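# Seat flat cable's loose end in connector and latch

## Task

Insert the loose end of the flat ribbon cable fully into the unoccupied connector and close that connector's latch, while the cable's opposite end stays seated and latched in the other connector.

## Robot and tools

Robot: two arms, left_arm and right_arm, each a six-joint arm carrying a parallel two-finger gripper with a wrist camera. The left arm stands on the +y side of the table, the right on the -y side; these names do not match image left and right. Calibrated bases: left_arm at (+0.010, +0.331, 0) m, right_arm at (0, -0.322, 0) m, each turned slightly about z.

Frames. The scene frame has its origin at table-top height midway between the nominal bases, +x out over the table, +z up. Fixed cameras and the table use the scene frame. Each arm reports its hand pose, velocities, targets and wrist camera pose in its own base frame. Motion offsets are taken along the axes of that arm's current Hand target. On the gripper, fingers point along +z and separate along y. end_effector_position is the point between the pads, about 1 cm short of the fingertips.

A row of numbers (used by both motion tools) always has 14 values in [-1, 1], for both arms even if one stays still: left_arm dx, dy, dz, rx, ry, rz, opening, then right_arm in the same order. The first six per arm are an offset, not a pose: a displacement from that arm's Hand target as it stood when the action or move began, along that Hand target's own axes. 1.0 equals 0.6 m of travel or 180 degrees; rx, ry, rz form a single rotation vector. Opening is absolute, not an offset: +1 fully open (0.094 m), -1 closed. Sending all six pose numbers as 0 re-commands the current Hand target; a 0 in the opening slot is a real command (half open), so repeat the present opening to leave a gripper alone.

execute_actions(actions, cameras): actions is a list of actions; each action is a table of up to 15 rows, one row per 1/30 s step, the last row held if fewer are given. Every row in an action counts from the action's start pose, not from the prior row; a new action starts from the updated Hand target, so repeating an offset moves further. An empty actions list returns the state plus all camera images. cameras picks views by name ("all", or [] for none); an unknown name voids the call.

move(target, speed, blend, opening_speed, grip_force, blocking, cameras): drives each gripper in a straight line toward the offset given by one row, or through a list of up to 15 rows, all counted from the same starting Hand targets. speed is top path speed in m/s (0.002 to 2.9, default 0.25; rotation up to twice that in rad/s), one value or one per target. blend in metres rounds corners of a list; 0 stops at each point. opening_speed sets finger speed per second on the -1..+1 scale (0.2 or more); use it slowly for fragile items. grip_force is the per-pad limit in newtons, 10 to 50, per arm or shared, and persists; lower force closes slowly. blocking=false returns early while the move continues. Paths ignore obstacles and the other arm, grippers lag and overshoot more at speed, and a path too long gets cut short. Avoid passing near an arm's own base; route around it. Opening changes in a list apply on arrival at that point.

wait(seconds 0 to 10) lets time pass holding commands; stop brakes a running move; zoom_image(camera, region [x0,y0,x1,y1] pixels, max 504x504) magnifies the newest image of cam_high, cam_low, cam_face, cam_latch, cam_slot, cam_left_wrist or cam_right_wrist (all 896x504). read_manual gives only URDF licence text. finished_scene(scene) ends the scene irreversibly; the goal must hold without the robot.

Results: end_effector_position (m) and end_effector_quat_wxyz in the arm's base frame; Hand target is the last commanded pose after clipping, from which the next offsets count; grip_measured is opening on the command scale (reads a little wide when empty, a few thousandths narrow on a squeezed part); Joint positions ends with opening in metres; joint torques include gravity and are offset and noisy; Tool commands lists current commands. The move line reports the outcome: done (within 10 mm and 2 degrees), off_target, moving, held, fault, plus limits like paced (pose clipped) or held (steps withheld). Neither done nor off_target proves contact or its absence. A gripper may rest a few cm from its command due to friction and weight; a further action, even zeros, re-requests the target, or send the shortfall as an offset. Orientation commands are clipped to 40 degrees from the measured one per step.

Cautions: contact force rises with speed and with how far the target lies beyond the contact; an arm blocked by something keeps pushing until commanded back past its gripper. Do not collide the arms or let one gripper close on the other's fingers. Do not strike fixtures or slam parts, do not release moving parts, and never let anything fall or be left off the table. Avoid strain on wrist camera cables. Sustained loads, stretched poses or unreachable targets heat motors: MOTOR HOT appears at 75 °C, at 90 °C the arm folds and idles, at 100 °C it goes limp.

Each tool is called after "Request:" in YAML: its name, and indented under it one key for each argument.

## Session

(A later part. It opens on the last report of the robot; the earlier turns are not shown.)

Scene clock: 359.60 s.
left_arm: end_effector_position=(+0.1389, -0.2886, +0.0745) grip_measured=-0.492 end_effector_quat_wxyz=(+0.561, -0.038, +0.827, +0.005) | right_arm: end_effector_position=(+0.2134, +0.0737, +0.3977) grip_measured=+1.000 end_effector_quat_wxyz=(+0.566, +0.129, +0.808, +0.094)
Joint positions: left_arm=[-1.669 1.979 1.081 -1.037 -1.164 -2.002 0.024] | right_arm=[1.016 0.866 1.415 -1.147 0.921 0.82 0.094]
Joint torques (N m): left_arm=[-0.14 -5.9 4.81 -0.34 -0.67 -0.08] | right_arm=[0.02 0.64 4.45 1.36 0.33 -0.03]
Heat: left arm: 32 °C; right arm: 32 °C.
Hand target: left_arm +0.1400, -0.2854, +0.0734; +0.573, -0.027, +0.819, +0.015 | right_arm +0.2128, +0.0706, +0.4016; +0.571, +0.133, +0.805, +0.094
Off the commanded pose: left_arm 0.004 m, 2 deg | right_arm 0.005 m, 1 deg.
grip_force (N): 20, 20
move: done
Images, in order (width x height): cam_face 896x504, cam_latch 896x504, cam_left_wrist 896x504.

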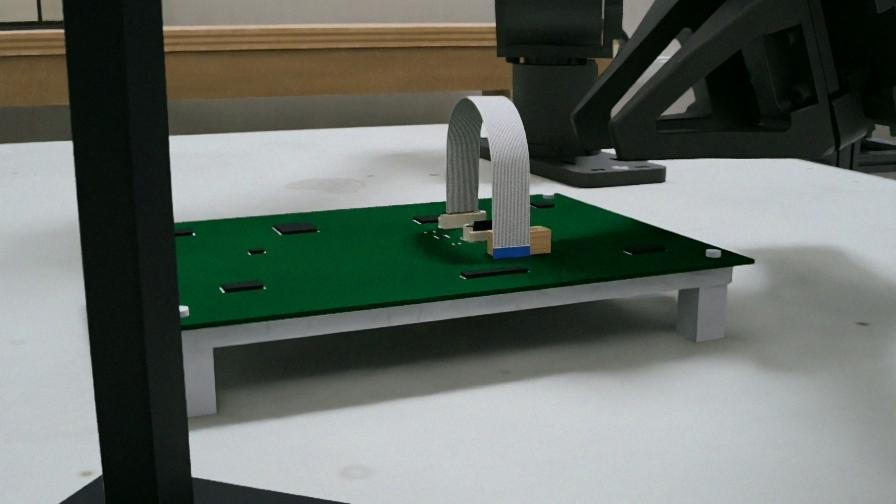

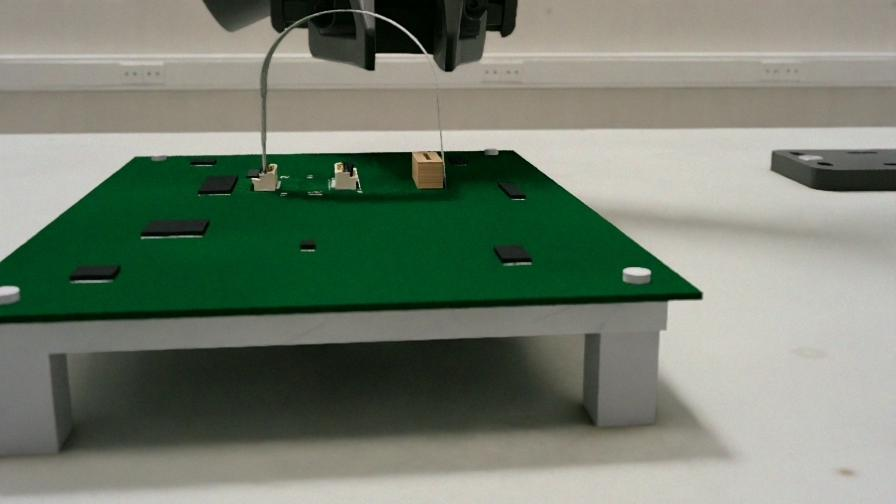

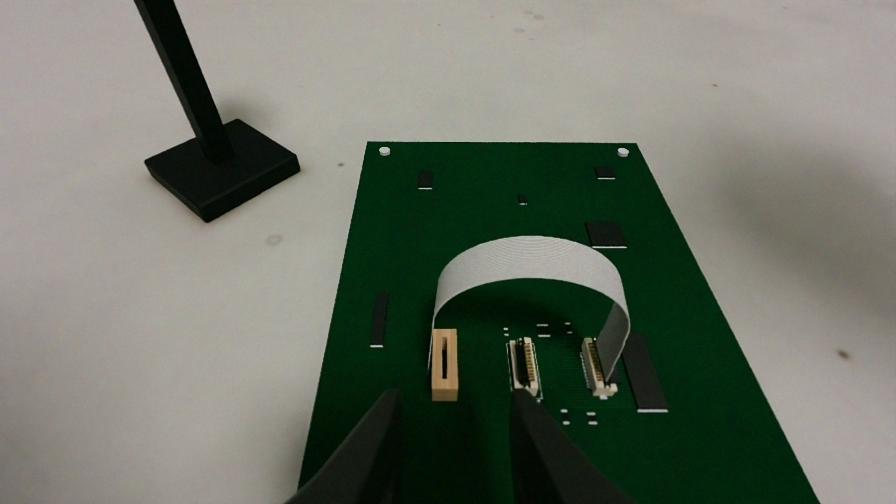

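Request:
move:
  target:
    - [0.0198,0.0139,0.0084,0,0,0,-0.49,0,0,0,0,0,0,1]
    - [-0.0074,0.0129,0.0822,0,0,0,-0.49,0,0,0,0,0,0,1]
  speed: 0.08
  cameras: ["cam_face", "cam_latch", "cam_slot"]

Request:
zoom_image:
  camera: "cam_latch"
  region: [370, 90, 510, 210]

Request:
zoom_image:
  camera: "cam_face"
  region: [420, 140, 600, 280]

Scene clock: 364.50 s.
left_arm: end_effector_position=(+0.1847, -0.2762, +0.0508) grip_measured=-0.492 end_effector_quat_wxyz=(+0.564, -0.021, +0.825, +0.023) | right_arm: end_effector_position=(+0.2134, +0.0737, +0.3977) grip_measured=+1.000 end_effector_quat_wxyz=(+0.566, +0.129, +0.808, +0.094)
Joint positions: left_arm=[-1.515 1.93 0.899 -0.568 -1.199 -1.585 0.024] | right_arm=[1.016 0.866 1.415 -1.147 0.921 0.82 0.094]
Joint torques (N m): left_arm=[0.53 -9.11 4.07 0.35 -0.66 0.08] | right_arm=[0.01 0.64 4.45 1.36 0.33 -0.03]
Heat: left arm: 31 °C; right arm: 32 °C.
Hand target: left_arm +0.1873, -0.2748, +0.0606; +0.573, -0.027, +0.819, +0.015 | right_arm +0.2128, +0.0706, +0.4016; +0.571, +0.133, +0.805, +0.094
Off the commanded pose: left_arm 0.010 m, 2 deg | right_arm 0.005 m, 1 deg.
grip_force (N): 20, 20
move: done
Images, in order (width x height): cam_face 896x504, cam_latch 896x504, cam_slot 896x504.

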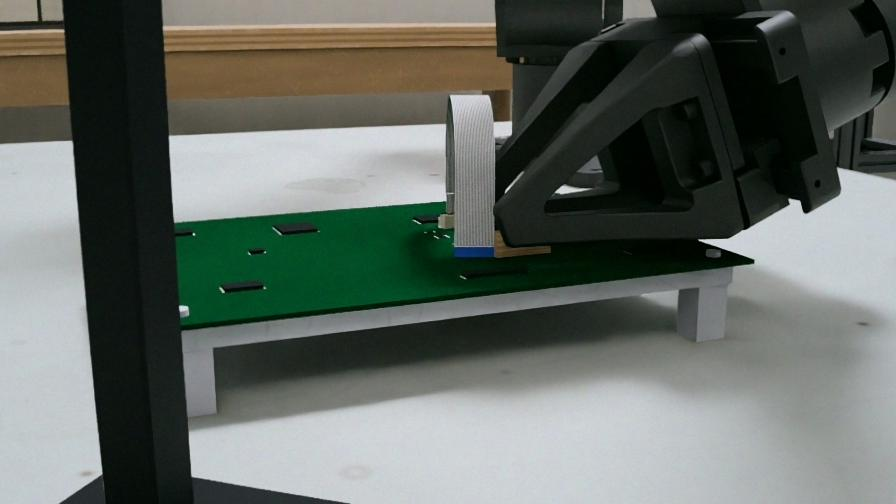

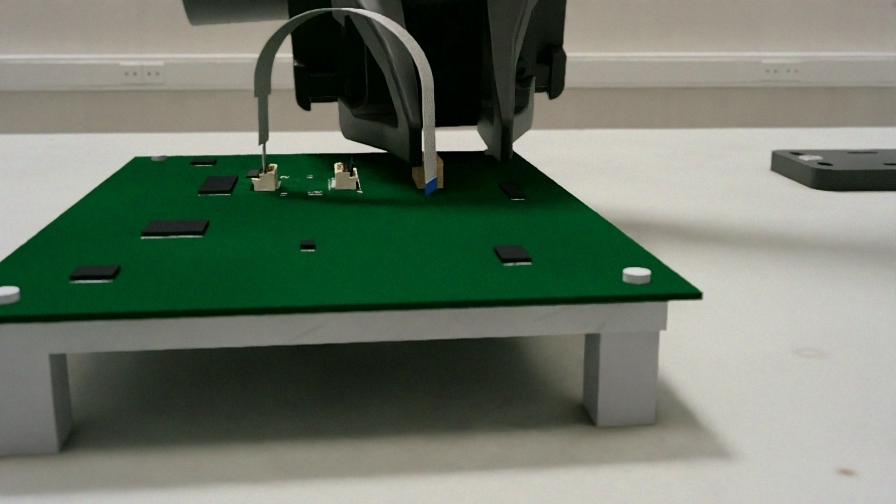

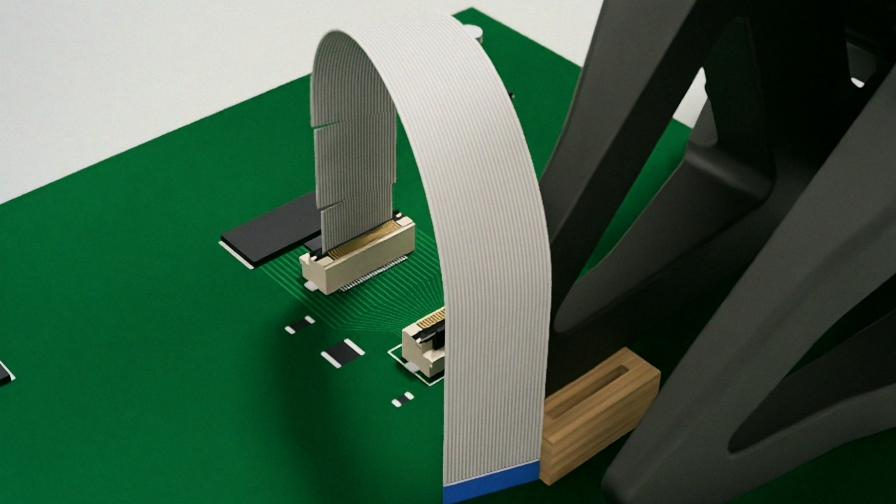

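Scaled by 3.600 from the camera's 896x504 image, which has a finer 1280x720 frame.

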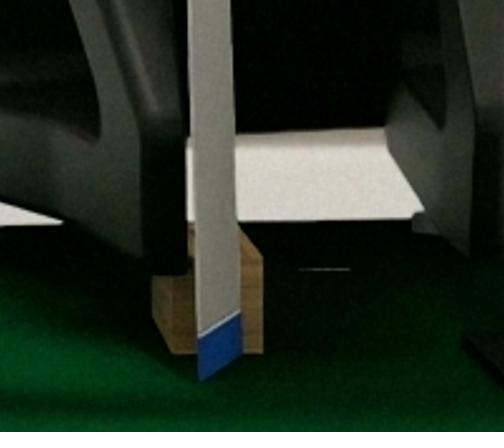

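Scaled by 2.800 from the camera's 896x504 image, which has a finer 1280x720 frame.

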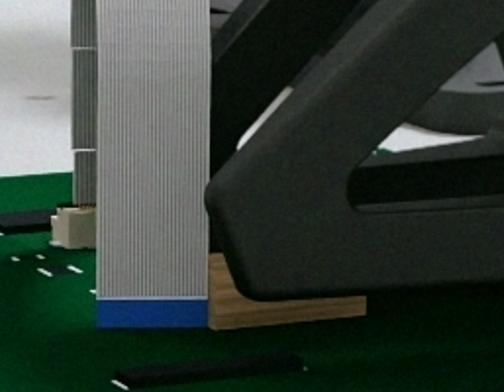

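Request:
move:
  target: [-0.0136,-0.0061,-0.0545,0,0,0,-0.49,0,0,0,0,0,0,1]
  speed: 0.08
  cameras: ["cam_face", "cam_latch", "cam_slot", "cam_left_wrist"]

Request:
zoom_image:
  camera: "cam_latch"
  region: [370, 0, 510, 210]

Request:
zoom_image:
  camera: "cam_left_wrist"
  region: [280, 250, 600, 504]

Scene clock: 371.90 s.
left_arm: end_effector_position=(+0.1593, -0.2720, +0.0682) grip_measured=-0.492 end_effector_quat_wxyz=(+0.564, -0.019, +0.825, +0.030) | right_arm: end_effector_position=(+0.2134, +0.0737, +0.3977) grip_measured=+1.000 end_effector_quat_wxyz=(+0.566, +0.129, +0.808, +0.094)
Joint positions: left_arm=[-1.603 1.93 0.979 -0.891 -1.184 -1.834 0.024] | right_arm=[1.016 0.866 1.415 -1.147 0.921 0.82 0.094]
Joint torques (N m): left_arm=[-0.32 -7.47 7.79 -0.17 -0.64 -0.12] | right_arm=[0.01 0.65 4.45 1.36 0.33 -0.04]
Heat: left arm: 31 °C; right arm: 32 °C.
Hand target: left_arm +0.1596, -0.2800, +0.0795; +0.573, -0.027, +0.819, +0.015 | right_arm +0.2128, +0.0706, +0.4016; +0.571, +0.133, +0.805, +0.094
Off the commanded pose: left_arm 0.014 m, 2 deg | right_arm 0.005 m, 1 deg.
grip_force (N): 20, 20
move: off_target (left_arm)
Images, in order (width x height): cam_face 896x504, cam_latch 896x504, cam_slot 896x504, cam_left_wrist 896x504.

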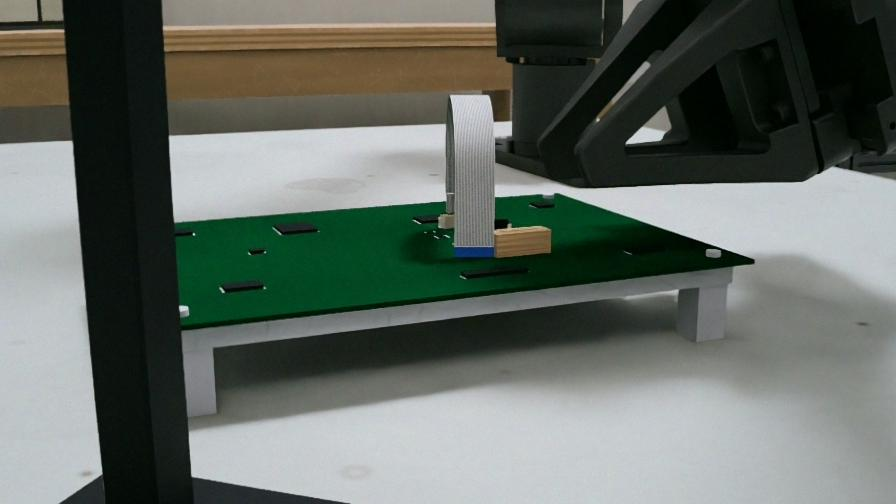

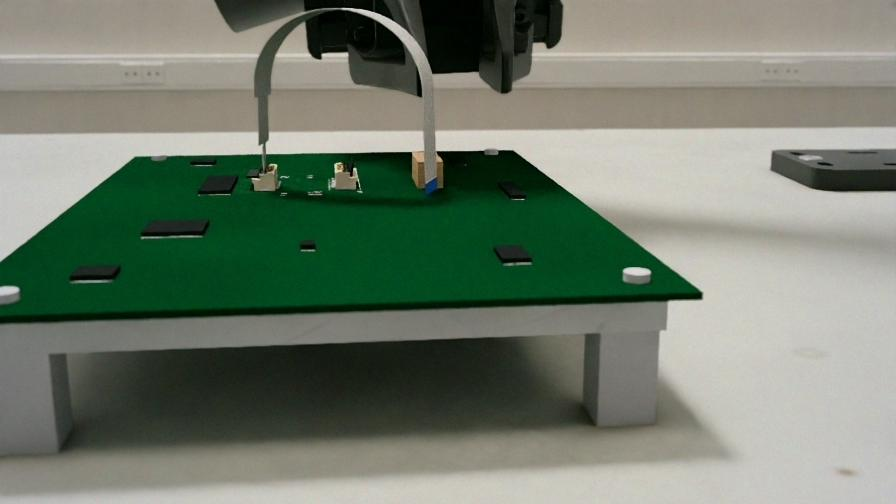

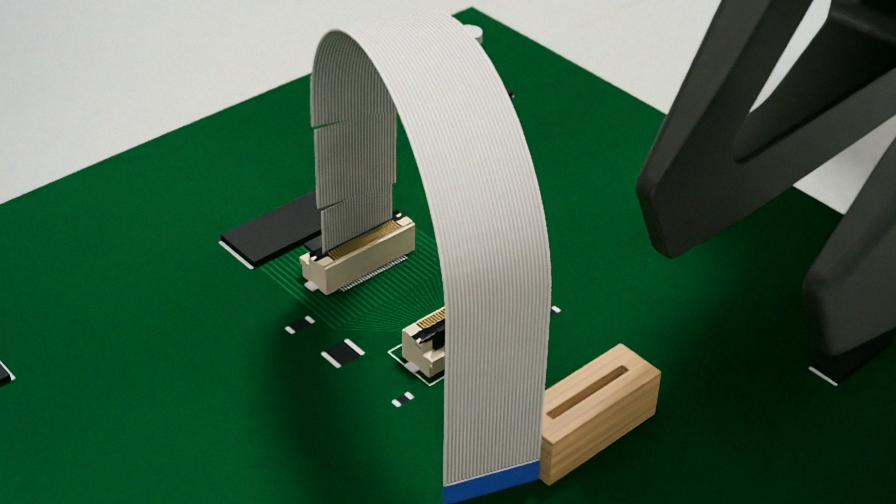

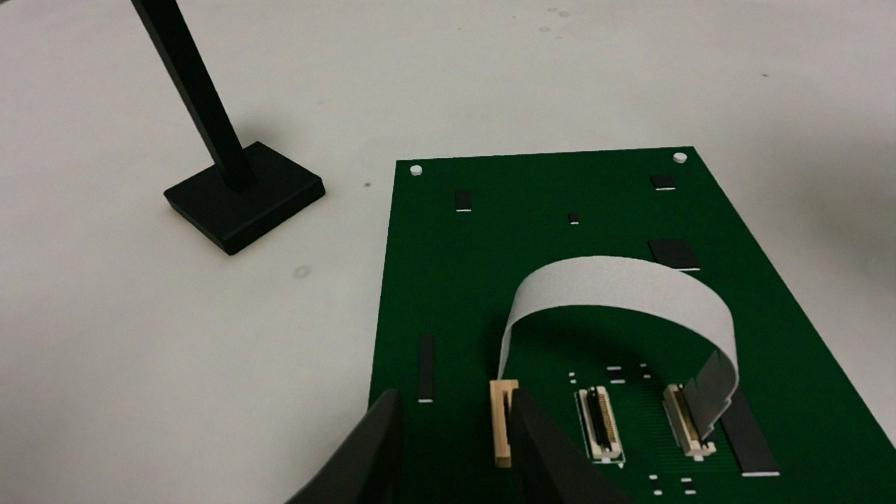

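Scaled by 2.400 from the camera's 896x504 image, which has a finer 1280x720 frame.

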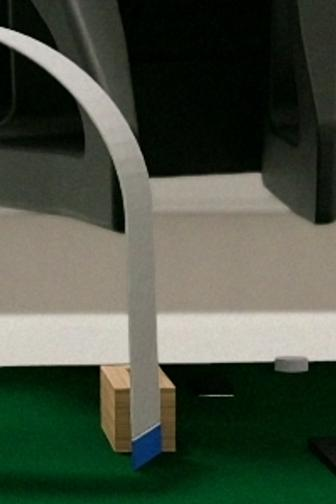

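Scaled by 1.575 from the camera's 896x504 image, which has a finer 1280x720 frame.

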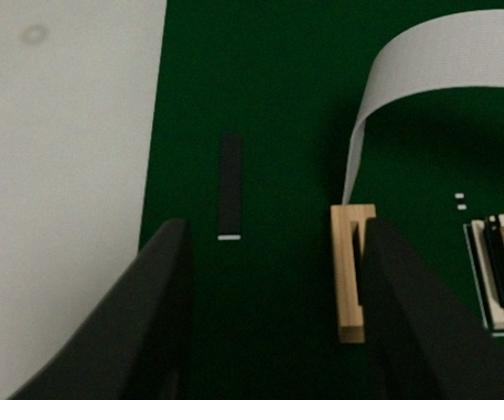

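Request:
move:
  target: [0.0085,-0.015,0.0112,0,0,0,-0.49,0,0,0,0,0,0,1]
  speed: 0.08
  cameras: ["cam_latch", "cam_left_wrist"]

Request:
zoom_image:
  camera: "cam_latch"
  region: [370, 0, 510, 210]

Scene clock: 375.67 s.
left_arm: end_effector_position=(+0.1613, -0.2806, +0.0685) grip_measured=-0.492 end_effector_quat_wxyz=(+0.562, -0.025, +0.826, +0.021) | right_arm: end_effector_position=(+0.2134, +0.0737, +0.3977) grip_measured=+1.000 end_effector_quat_wxyz=(+0.566, +0.129, +0.808, +0.094)
Joint positions: left_arm=[-1.595 1.937 1 -0.861 -1.184 -1.809 0.024] | right_arm=[1.016 0.866 1.415 -1.147 0.921 0.82 0.094]
Joint torques (N m): left_arm=[0.66 -5.79 7.75 0.09 -0.73 0.04] | right_arm=[0.01 0.65 4.46 1.36 0.34 -0.04]
Heat: left arm: 31 °C; right arm: 32 °C.
Hand target: left_arm +0.1648, -0.2887, +0.0724; +0.573, -0.027, +0.819, +0.015 | right_arm +0.2128, +0.0706, +0.4016; +0.571, +0.133, +0.805, +0.094
Off the commanded pose: left_arm 0.010 m, 2 deg | right_arm 0.005 m, 1 deg.
grip_force (N): 20, 20
move: done
Images, in order (width x height): cam_latch 896x504, cam_left_wrist 896x504.

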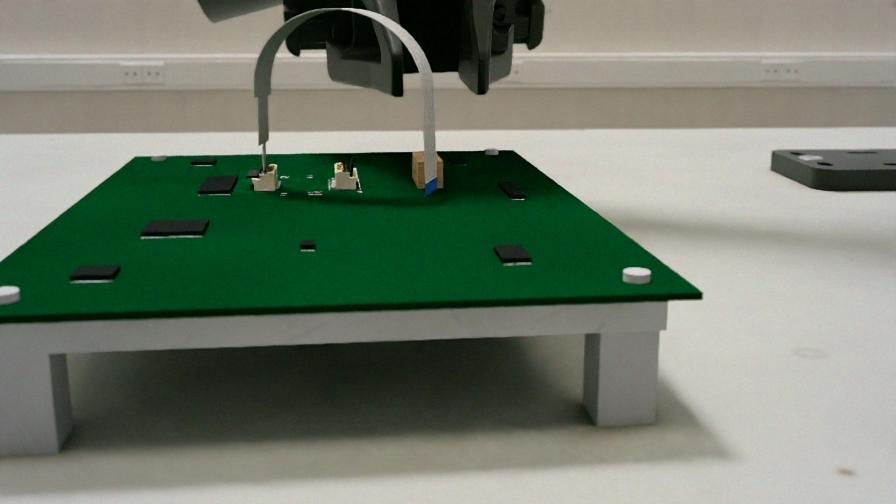

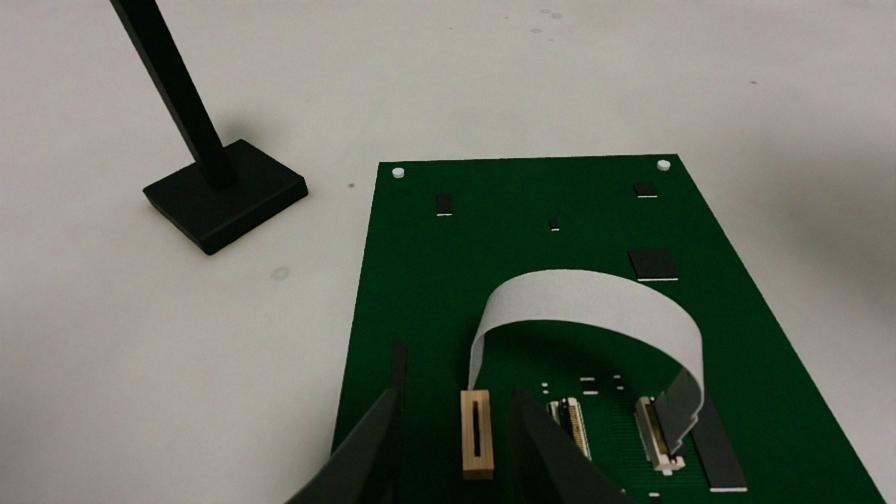

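Scaled by 2.400 from the camera's 896x504 image, which has a finer 1280x720 frame.

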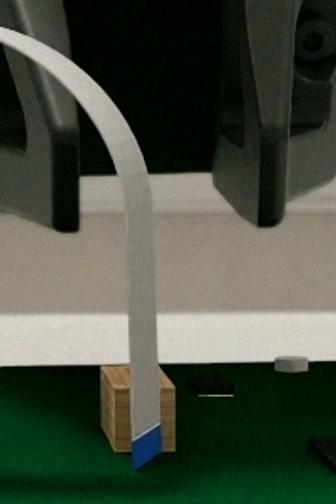

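Request:
move:
  target: [0.0122,0.0022,0.0046,-0.003,-0.0008,0.0082,-0.62,0,0,0,0,0,0,1]
  speed: 0.08
  cameras: []

Request:
move:
  target: [-0.0114,-0.0025,0.0313,0,0,0,-0.62,0,0,0,0,0,0,1]
  speed: 0.08
  cameras: ["cam_latch","cam_slot"]

Request:
zoom_image:
  camera: "cam_latch"
  region: [370, 0, 510, 210]

Scene clock: 379.30 s.
left_arm: end_effector_position=(+0.1613, -0.2795, +0.0610) grip_measured=-0.618 end_effector_quat_wxyz=(+0.563, -0.017, +0.826, +0.032) | right_arm: end_effector_position=(+0.2134, +0.0737, +0.3977) grip_measured=+1.000 end_effector_quat_wxyz=(+0.566, +0.129, +0.808, +0.094)
Joint positions: left_arm=[-1.595 1.966 1 -0.858 -1.184 -1.807 0.018] | right_arm=[1.016 0.866 1.415 -1.147 0.921 0.82 0.094]
Joint torques (N m): left_arm=[0.49 -5.75 7.34 0.07 -0.71 0.1] | right_arm=[0.01 0.65 4.45 1.36 0.34 -0.04]
Heat: left arm: 31 °C; right arm: 32 °C.
Hand target: left_arm +0.1648, -0.2875, +0.0645; +0.574, -0.019, +0.818, +0.026 | right_arm +0.2128, +0.0706, +0.4016; +0.571, +0.133, +0.805, +0.094
Off the commanded pose: left_arm 0.009 m, 2 deg | right_arm 0.005 m, 1 deg.
grip_force (N): 20, 20
move: done
No camera images: "cameras" was empty.

Scene clock: 380.67 s.
left_arm: end_effector_position=(+0.1816, -0.2891, +0.0555) grip_measured=-0.618 end_effector_quat_wxyz=(+0.559, -0.017, +0.828, +0.032) | right_arm: end_effector_position=(+0.2134, +0.0737, +0.3977) grip_measured=+1.000 end_effector_quat_wxyz=(+0.566, +0.129, +0.808, +0.094)
Joint positions: left_arm=[-1.526 1.966 0.988 -0.673 -1.188 -1.621 0.018] | right_arm=[1.016 0.866 1.415 -1.147 0.921 0.82 0.094]
Joint torques (N m): left_arm=[0.49 -8.58 4.4 0.35 -0.77 0.07] | right_arm=[0.01 0.65 4.45 1.36 0.33 -0.04]
Heat: left arm: 31 °C; right arm: 32 °C.
Hand target: left_arm +0.1848, -0.2879, +0.0646; +0.574, -0.019, +0.818, +0.026 | right_arm +0.2128, +0.0706, +0.4016; +0.571, +0.133, +0.805, +0.094
Off the commanded pose: left_arm 0.010 m, 2 deg | right_arm 0.005 m, 1 deg.
grip_force (N): 20, 20
move: done
Images, in order (width x height): cam_latch 896x504, cam_slot 896x504.

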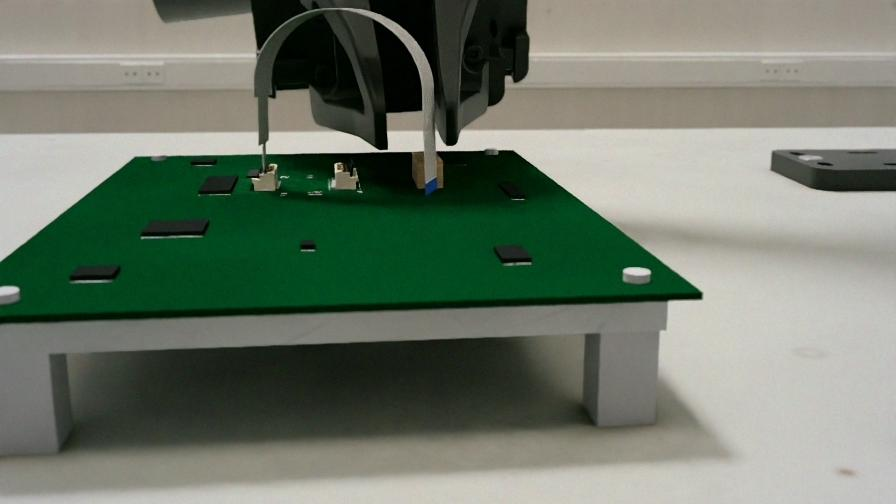

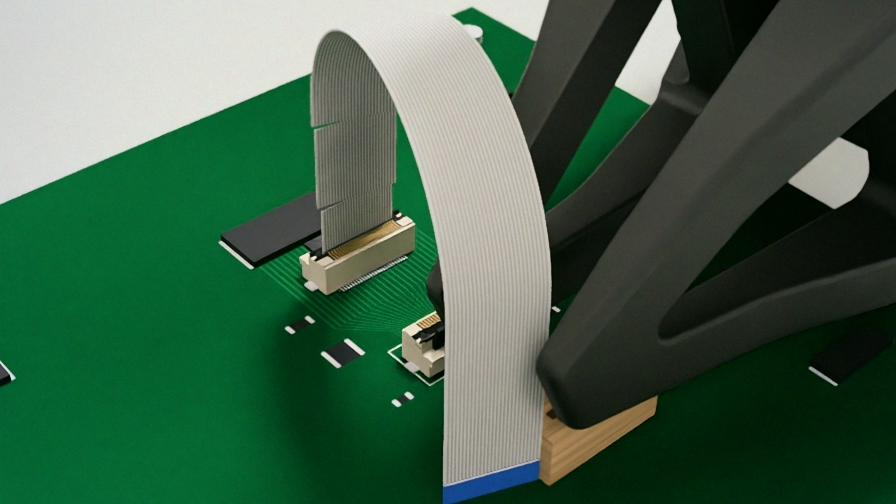

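Scaled by 2.400 from the camera's 896x504 image, which has a finer 1280x720 frame.

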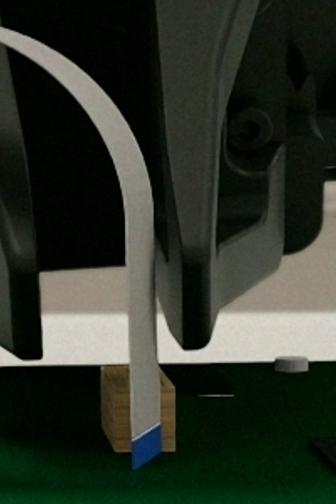

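Request:
move:
  target: [-0.0073,0.0098,0.0179,-0.01135,-0.0008,-0.0041,-0.62,0,0,0,0,0,0,1]
  speed: 0.06
  cameras: ["cam_latch","cam_slot","cam_face"]

Request:
zoom_image:
  camera: "cam_latch"
  region: [370, 0, 510, 210]

Request:
zoom_image:
  camera: "cam_face"
  region: [420, 140, 600, 280]

Scene clock: 387.47 s.
left_arm: end_effector_position=(+0.1926, -0.2824, +0.0557) grip_measured=-0.618 end_effector_quat_wxyz=(+0.559, -0.032, +0.827, +0.042) | right_arm: end_effector_position=(+0.2134, +0.0737, +0.3977) grip_measured=+1.000 end_effector_quat_wxyz=(+0.566, +0.129, +0.808, +0.094)
Joint positions: left_arm=[-1.487 1.966 0.988 -0.67 -1.19 -1.617 0.018] | right_arm=[1.016 0.866 1.415 -1.147 0.921 0.82 0.094]
Joint torques (N m): left_arm=[0.34 -8.54 4.57 0.28 -0.79 0.11] | right_arm=[0.01 0.65 4.46 1.36 0.33 -0.03]
Heat: left arm: 32 °C; right arm: 32 °C.
Hand target: left_arm +0.1960, -0.2813, +0.0652; +0.575, -0.034, +0.817, +0.037 | right_arm +0.2128, +0.0706, +0.4016; +0.571, +0.133, +0.805, +0.094
Off the commanded pose: left_arm 0.010 m, 2 deg | right_arm 0.005 m, 1 deg.
grip_force (N): 20, 20
move: done
Images, in order (width x height): cam_face 896x504, cam_latch 896x504, cam_slot 896x504.

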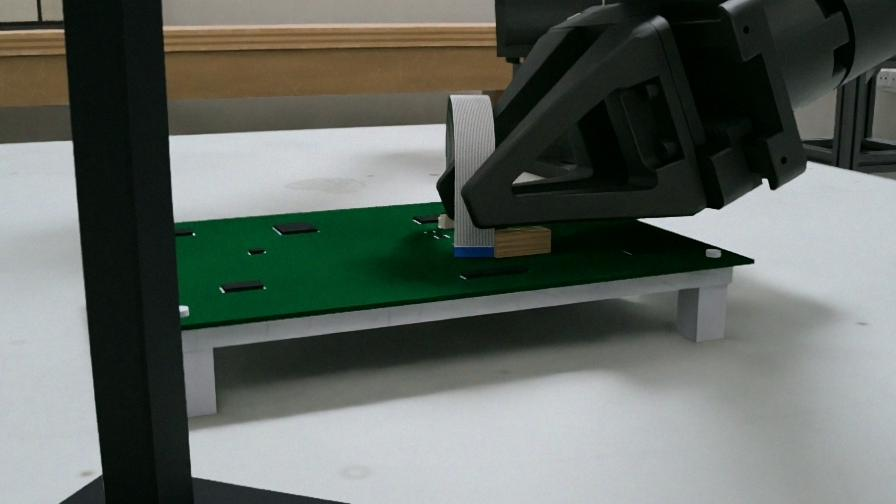

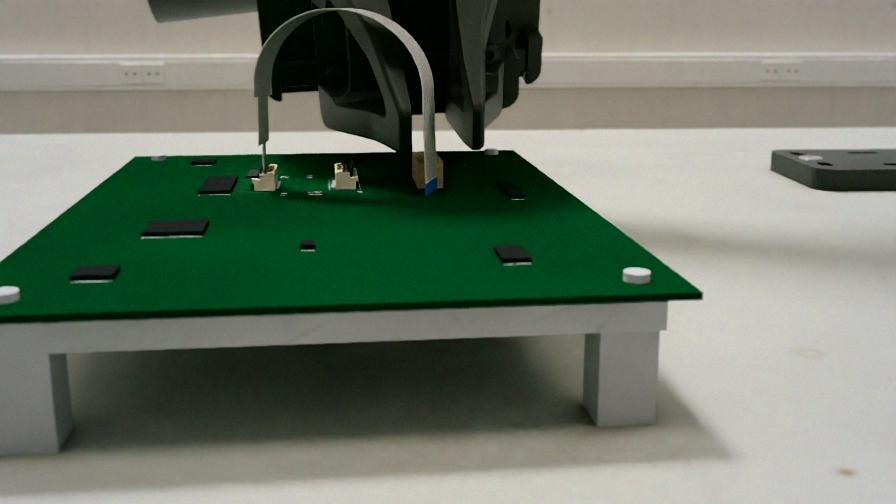

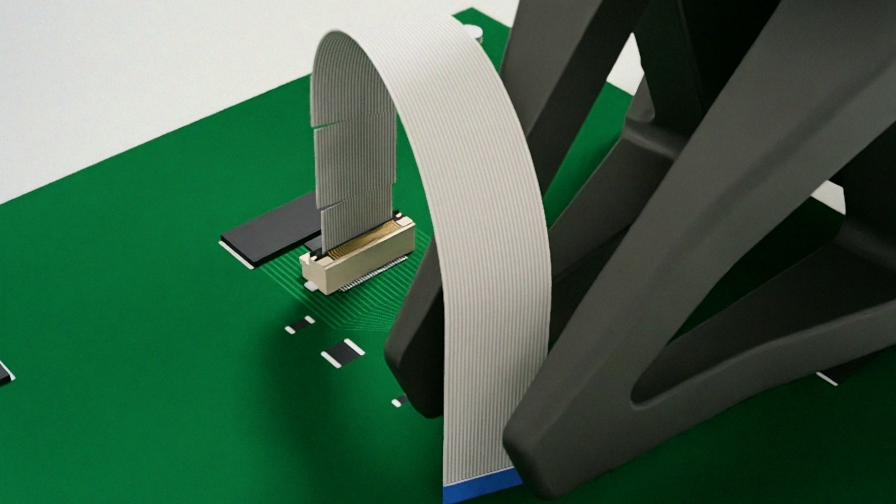

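Scaled by 2.400 from the camera's 896x504 image, which has a finer 1280x720 frame.

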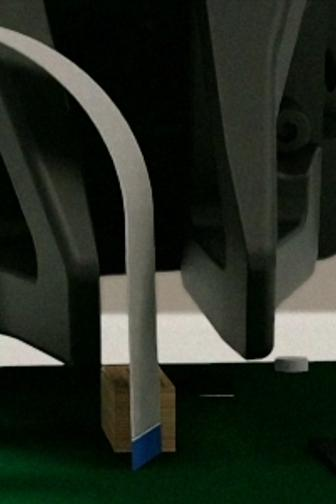

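Scaled by 2.800 from the camera's 896x504 image, which has a finer 1280x720 frame.

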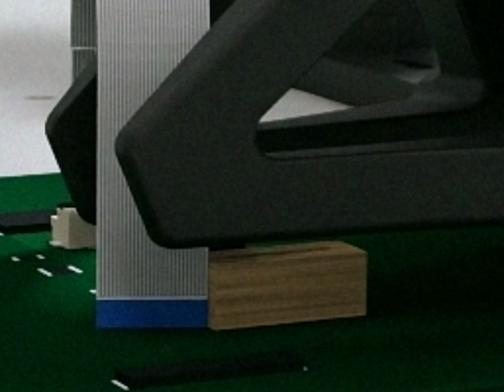

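Request:
move:
  target: [-0.0029,-0.0073,0.0092,-0.0002,0.0012,-0.0187,-0.62,0,0,0,0,0,0,1]
  speed: 0.06
  cameras: ["cam_latch","cam_face"]

Request:
zoom_image:
  camera: "cam_latch"
  region: [370, 0, 510, 210]

Request:
zoom_image:
  camera: "cam_face"
  region: [420, 140, 600, 280]

Scene clock: 390.93 s.
left_arm: end_effector_position=(+0.1986, -0.2858, +0.0554) grip_measured=-0.618 end_effector_quat_wxyz=(+0.560, -0.054, +0.826, +0.027) | right_arm: end_effector_position=(+0.2134, +0.0737, +0.3977) grip_measured=+1.000 end_effector_quat_wxyz=(+0.566, +0.129, +0.808, +0.094)
Joint positions: left_arm=[-1.469 1.966 0.988 -0.619 -1.19 -1.617 0.018] | right_arm=[1.016 0.866 1.415 -1.147 0.921 0.82 0.094]
Joint torques (N m): left_arm=[0.55 -8.55 4.78 0.36 -0.74 0.07] | right_arm=[0.02 0.65 4.45 1.36 0.32 -0.04]
Heat: left arm: 32 °C; right arm: 32 °C.
Hand target: left_arm +0.2023, -0.2850, +0.0649; +0.574, -0.059, +0.817, +0.020 | right_arm +0.2128, +0.0706, +0.4016; +0.571, +0.133, +0.805, +0.094
Off the commanded pose: left_arm 0.010 m, 2 deg | right_arm 0.005 m, 1 deg.
grip_force (N): 20, 20
move: done
Images, in order (width x height): cam_face 896x504, cam_latch 896x504.

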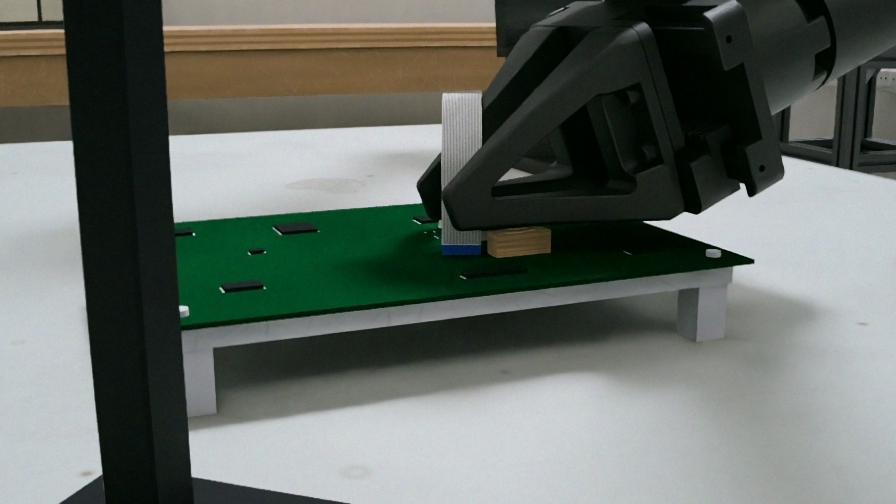

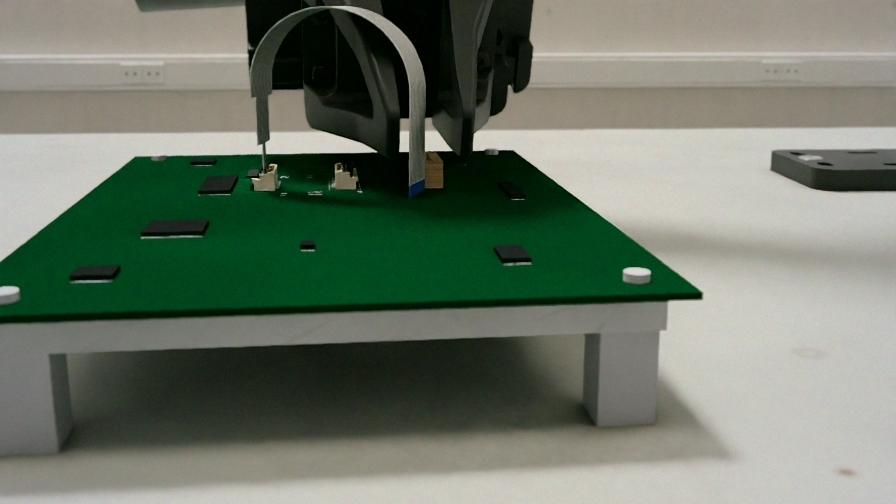

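Scaled by 2.400 from the camera's 896x504 image, which has a finer 1280x720 frame.

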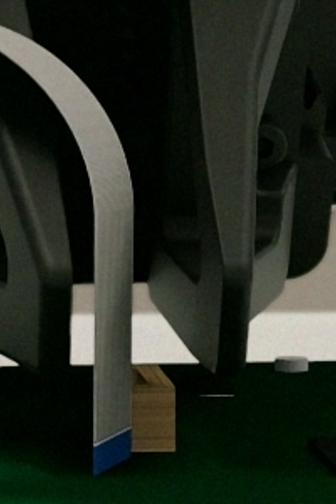

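Scaled by 2.800 from the camera's 896x504 image, which has a finer 1280x720 frame.

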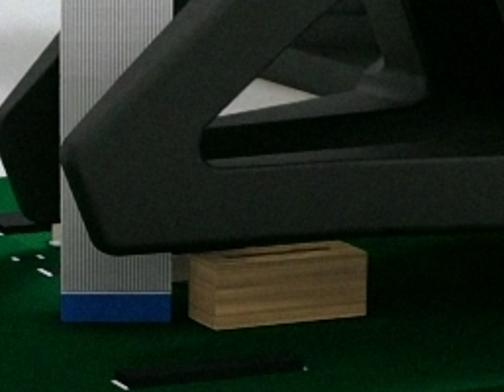

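Request:
move:
  target: [0,0,0,0,0,0,-1,0,0,0,0,0,0,1]
  speed: 0.06
  opening_speed: 0.3
  cameras: ["cam_latch","cam_face","cam_slot"]

Request:
zoom_image:
  camera: "cam_latch"
  region: [370, 0, 510, 210]

Request:
zoom_image:
  camera: "cam_face"
  region: [420, 140, 600, 280]

Scene clock: 396.03 s.
left_arm: end_effector_position=(+0.1984, -0.2862, +0.0554) grip_measured=-0.984 end_effector_quat_wxyz=(+0.560, -0.053, +0.826, +0.027) | right_arm: end_effector_position=(+0.2134, +0.0737, +0.3977) grip_measured=+1.000 end_effector_quat_wxyz=(+0.566, +0.129, +0.808, +0.094)
Joint positions: left_arm=[-1.47 1.966 0.988 -0.617 -1.19 -1.614 0.001] | right_arm=[1.016 0.866 1.415 -1.147 0.921 0.82 0.094]
Joint torques (N m): left_arm=[0.59 -8.58 4.81 0.35 -0.76 0.01] | right_arm=[0.02 0.64 4.46 1.36 0.34 -0.03]
Heat: left arm: 32 °C; right arm: 32 °C.
Hand target: left_arm +0.2022, -0.2850, +0.0649; +0.574, -0.059, +0.817, +0.020 | right_arm +0.2128, +0.0706, +0.4016; +0.571, +0.133, +0.805, +0.094
Off the commanded pose: left_arm 0.010 m, 2 deg | right_arm 0.005 m, 1 deg.
grip_force (N): 20, 20
move: done
Images, in order (width x height): cam_face 896x504, cam_latch 896x504, cam_slot 896x504.

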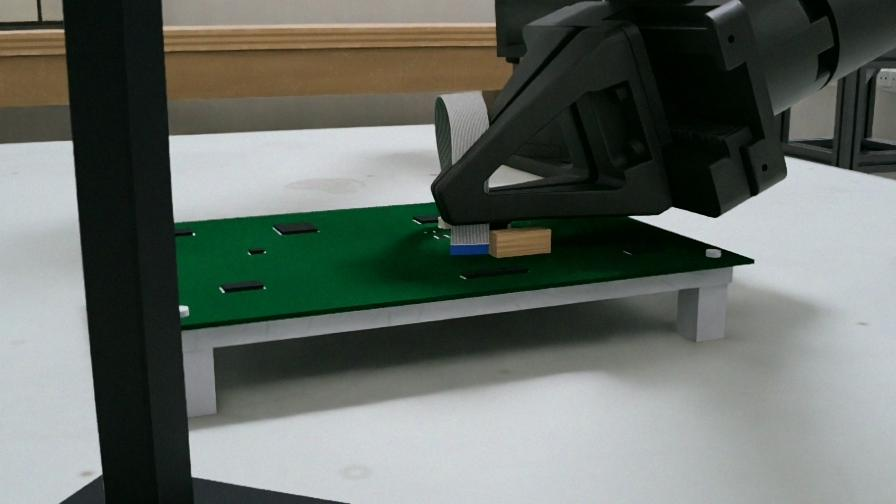

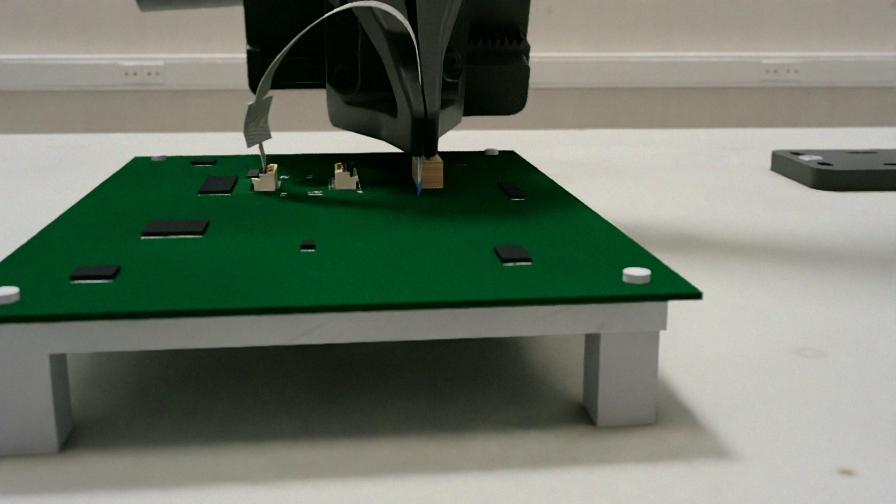

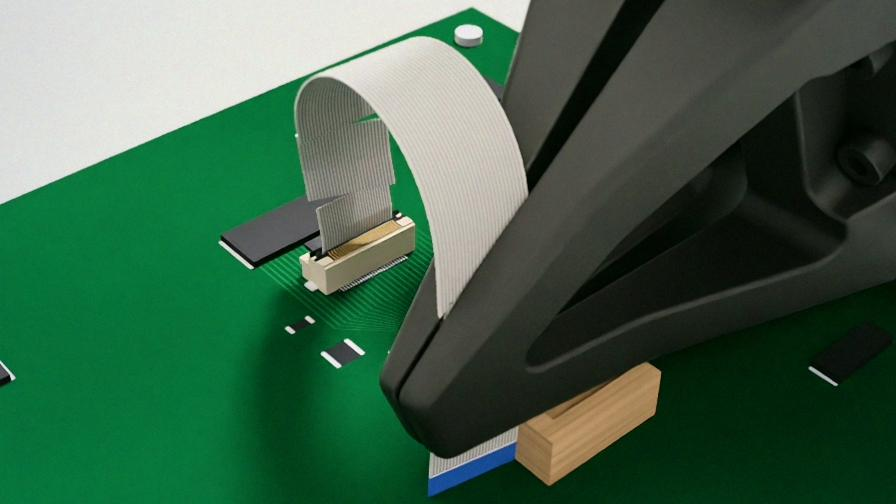

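Scaled by 2.400 from the camera's 896x504 image, which has a finer 1280x720 frame.

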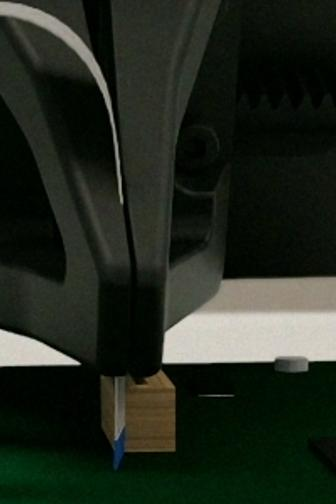

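Scaled by 2.800 from the camera's 896x504 image, which has a finer 1280x720 frame.

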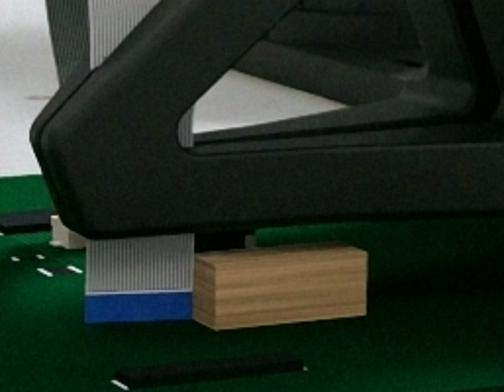

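Request:
move:
  target: [-0.0429,-0.0075,-0.0159,0.0103,0.0028,-0.0289,-1,0,0,0,0,0,0,1]
  speed: 0.06
  cameras: ["cam_latch"]

Scene clock: 398.87 s.
left_arm: end_effector_position=(+0.1978, -0.2907, +0.0771) grip_measured=-0.987 end_effector_quat_wxyz=(+0.554, -0.076, +0.829, -0.009) | right_arm: end_effector_position=(+0.2134, +0.0737, +0.3977) grip_measured=+1.000 end_effector_quat_wxyz=(+0.566, +0.129, +0.808, +0.094)
Joint positions: left_arm=[-1.47 1.882 0.988 -0.617 -1.175 -1.613 0.001] | right_arm=[1.016 0.866 1.415 -1.147 0.921 0.82 0.094]
Joint torques (N m): left_arm=[0.8 -9.51 5.27 0.42 -0.84 0.02] | right_arm=[-0.01 0.65 4.45 1.36 0.33 -0.04]
Heat: left arm: 32 °C; right arm: 32 °C.
Hand target: left_arm +0.2025, -0.2886, +0.0925; +0.571, -0.086, +0.816, -0.019 | right_arm +0.2128, +0.0706, +0.4016; +0.571, +0.133, +0.805, +0.094
Off the commanded pose: left_arm 0.016 m, 3 deg | right_arm 0.005 m, 1 deg.
grip_force (N): 20, 20
move: off_target (left_arm)
Images, in order (width x height): cam_latch 896x504.

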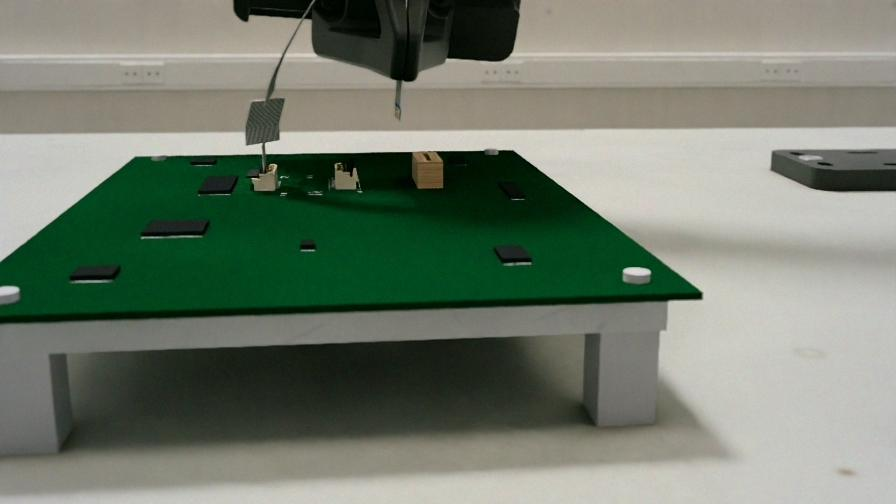

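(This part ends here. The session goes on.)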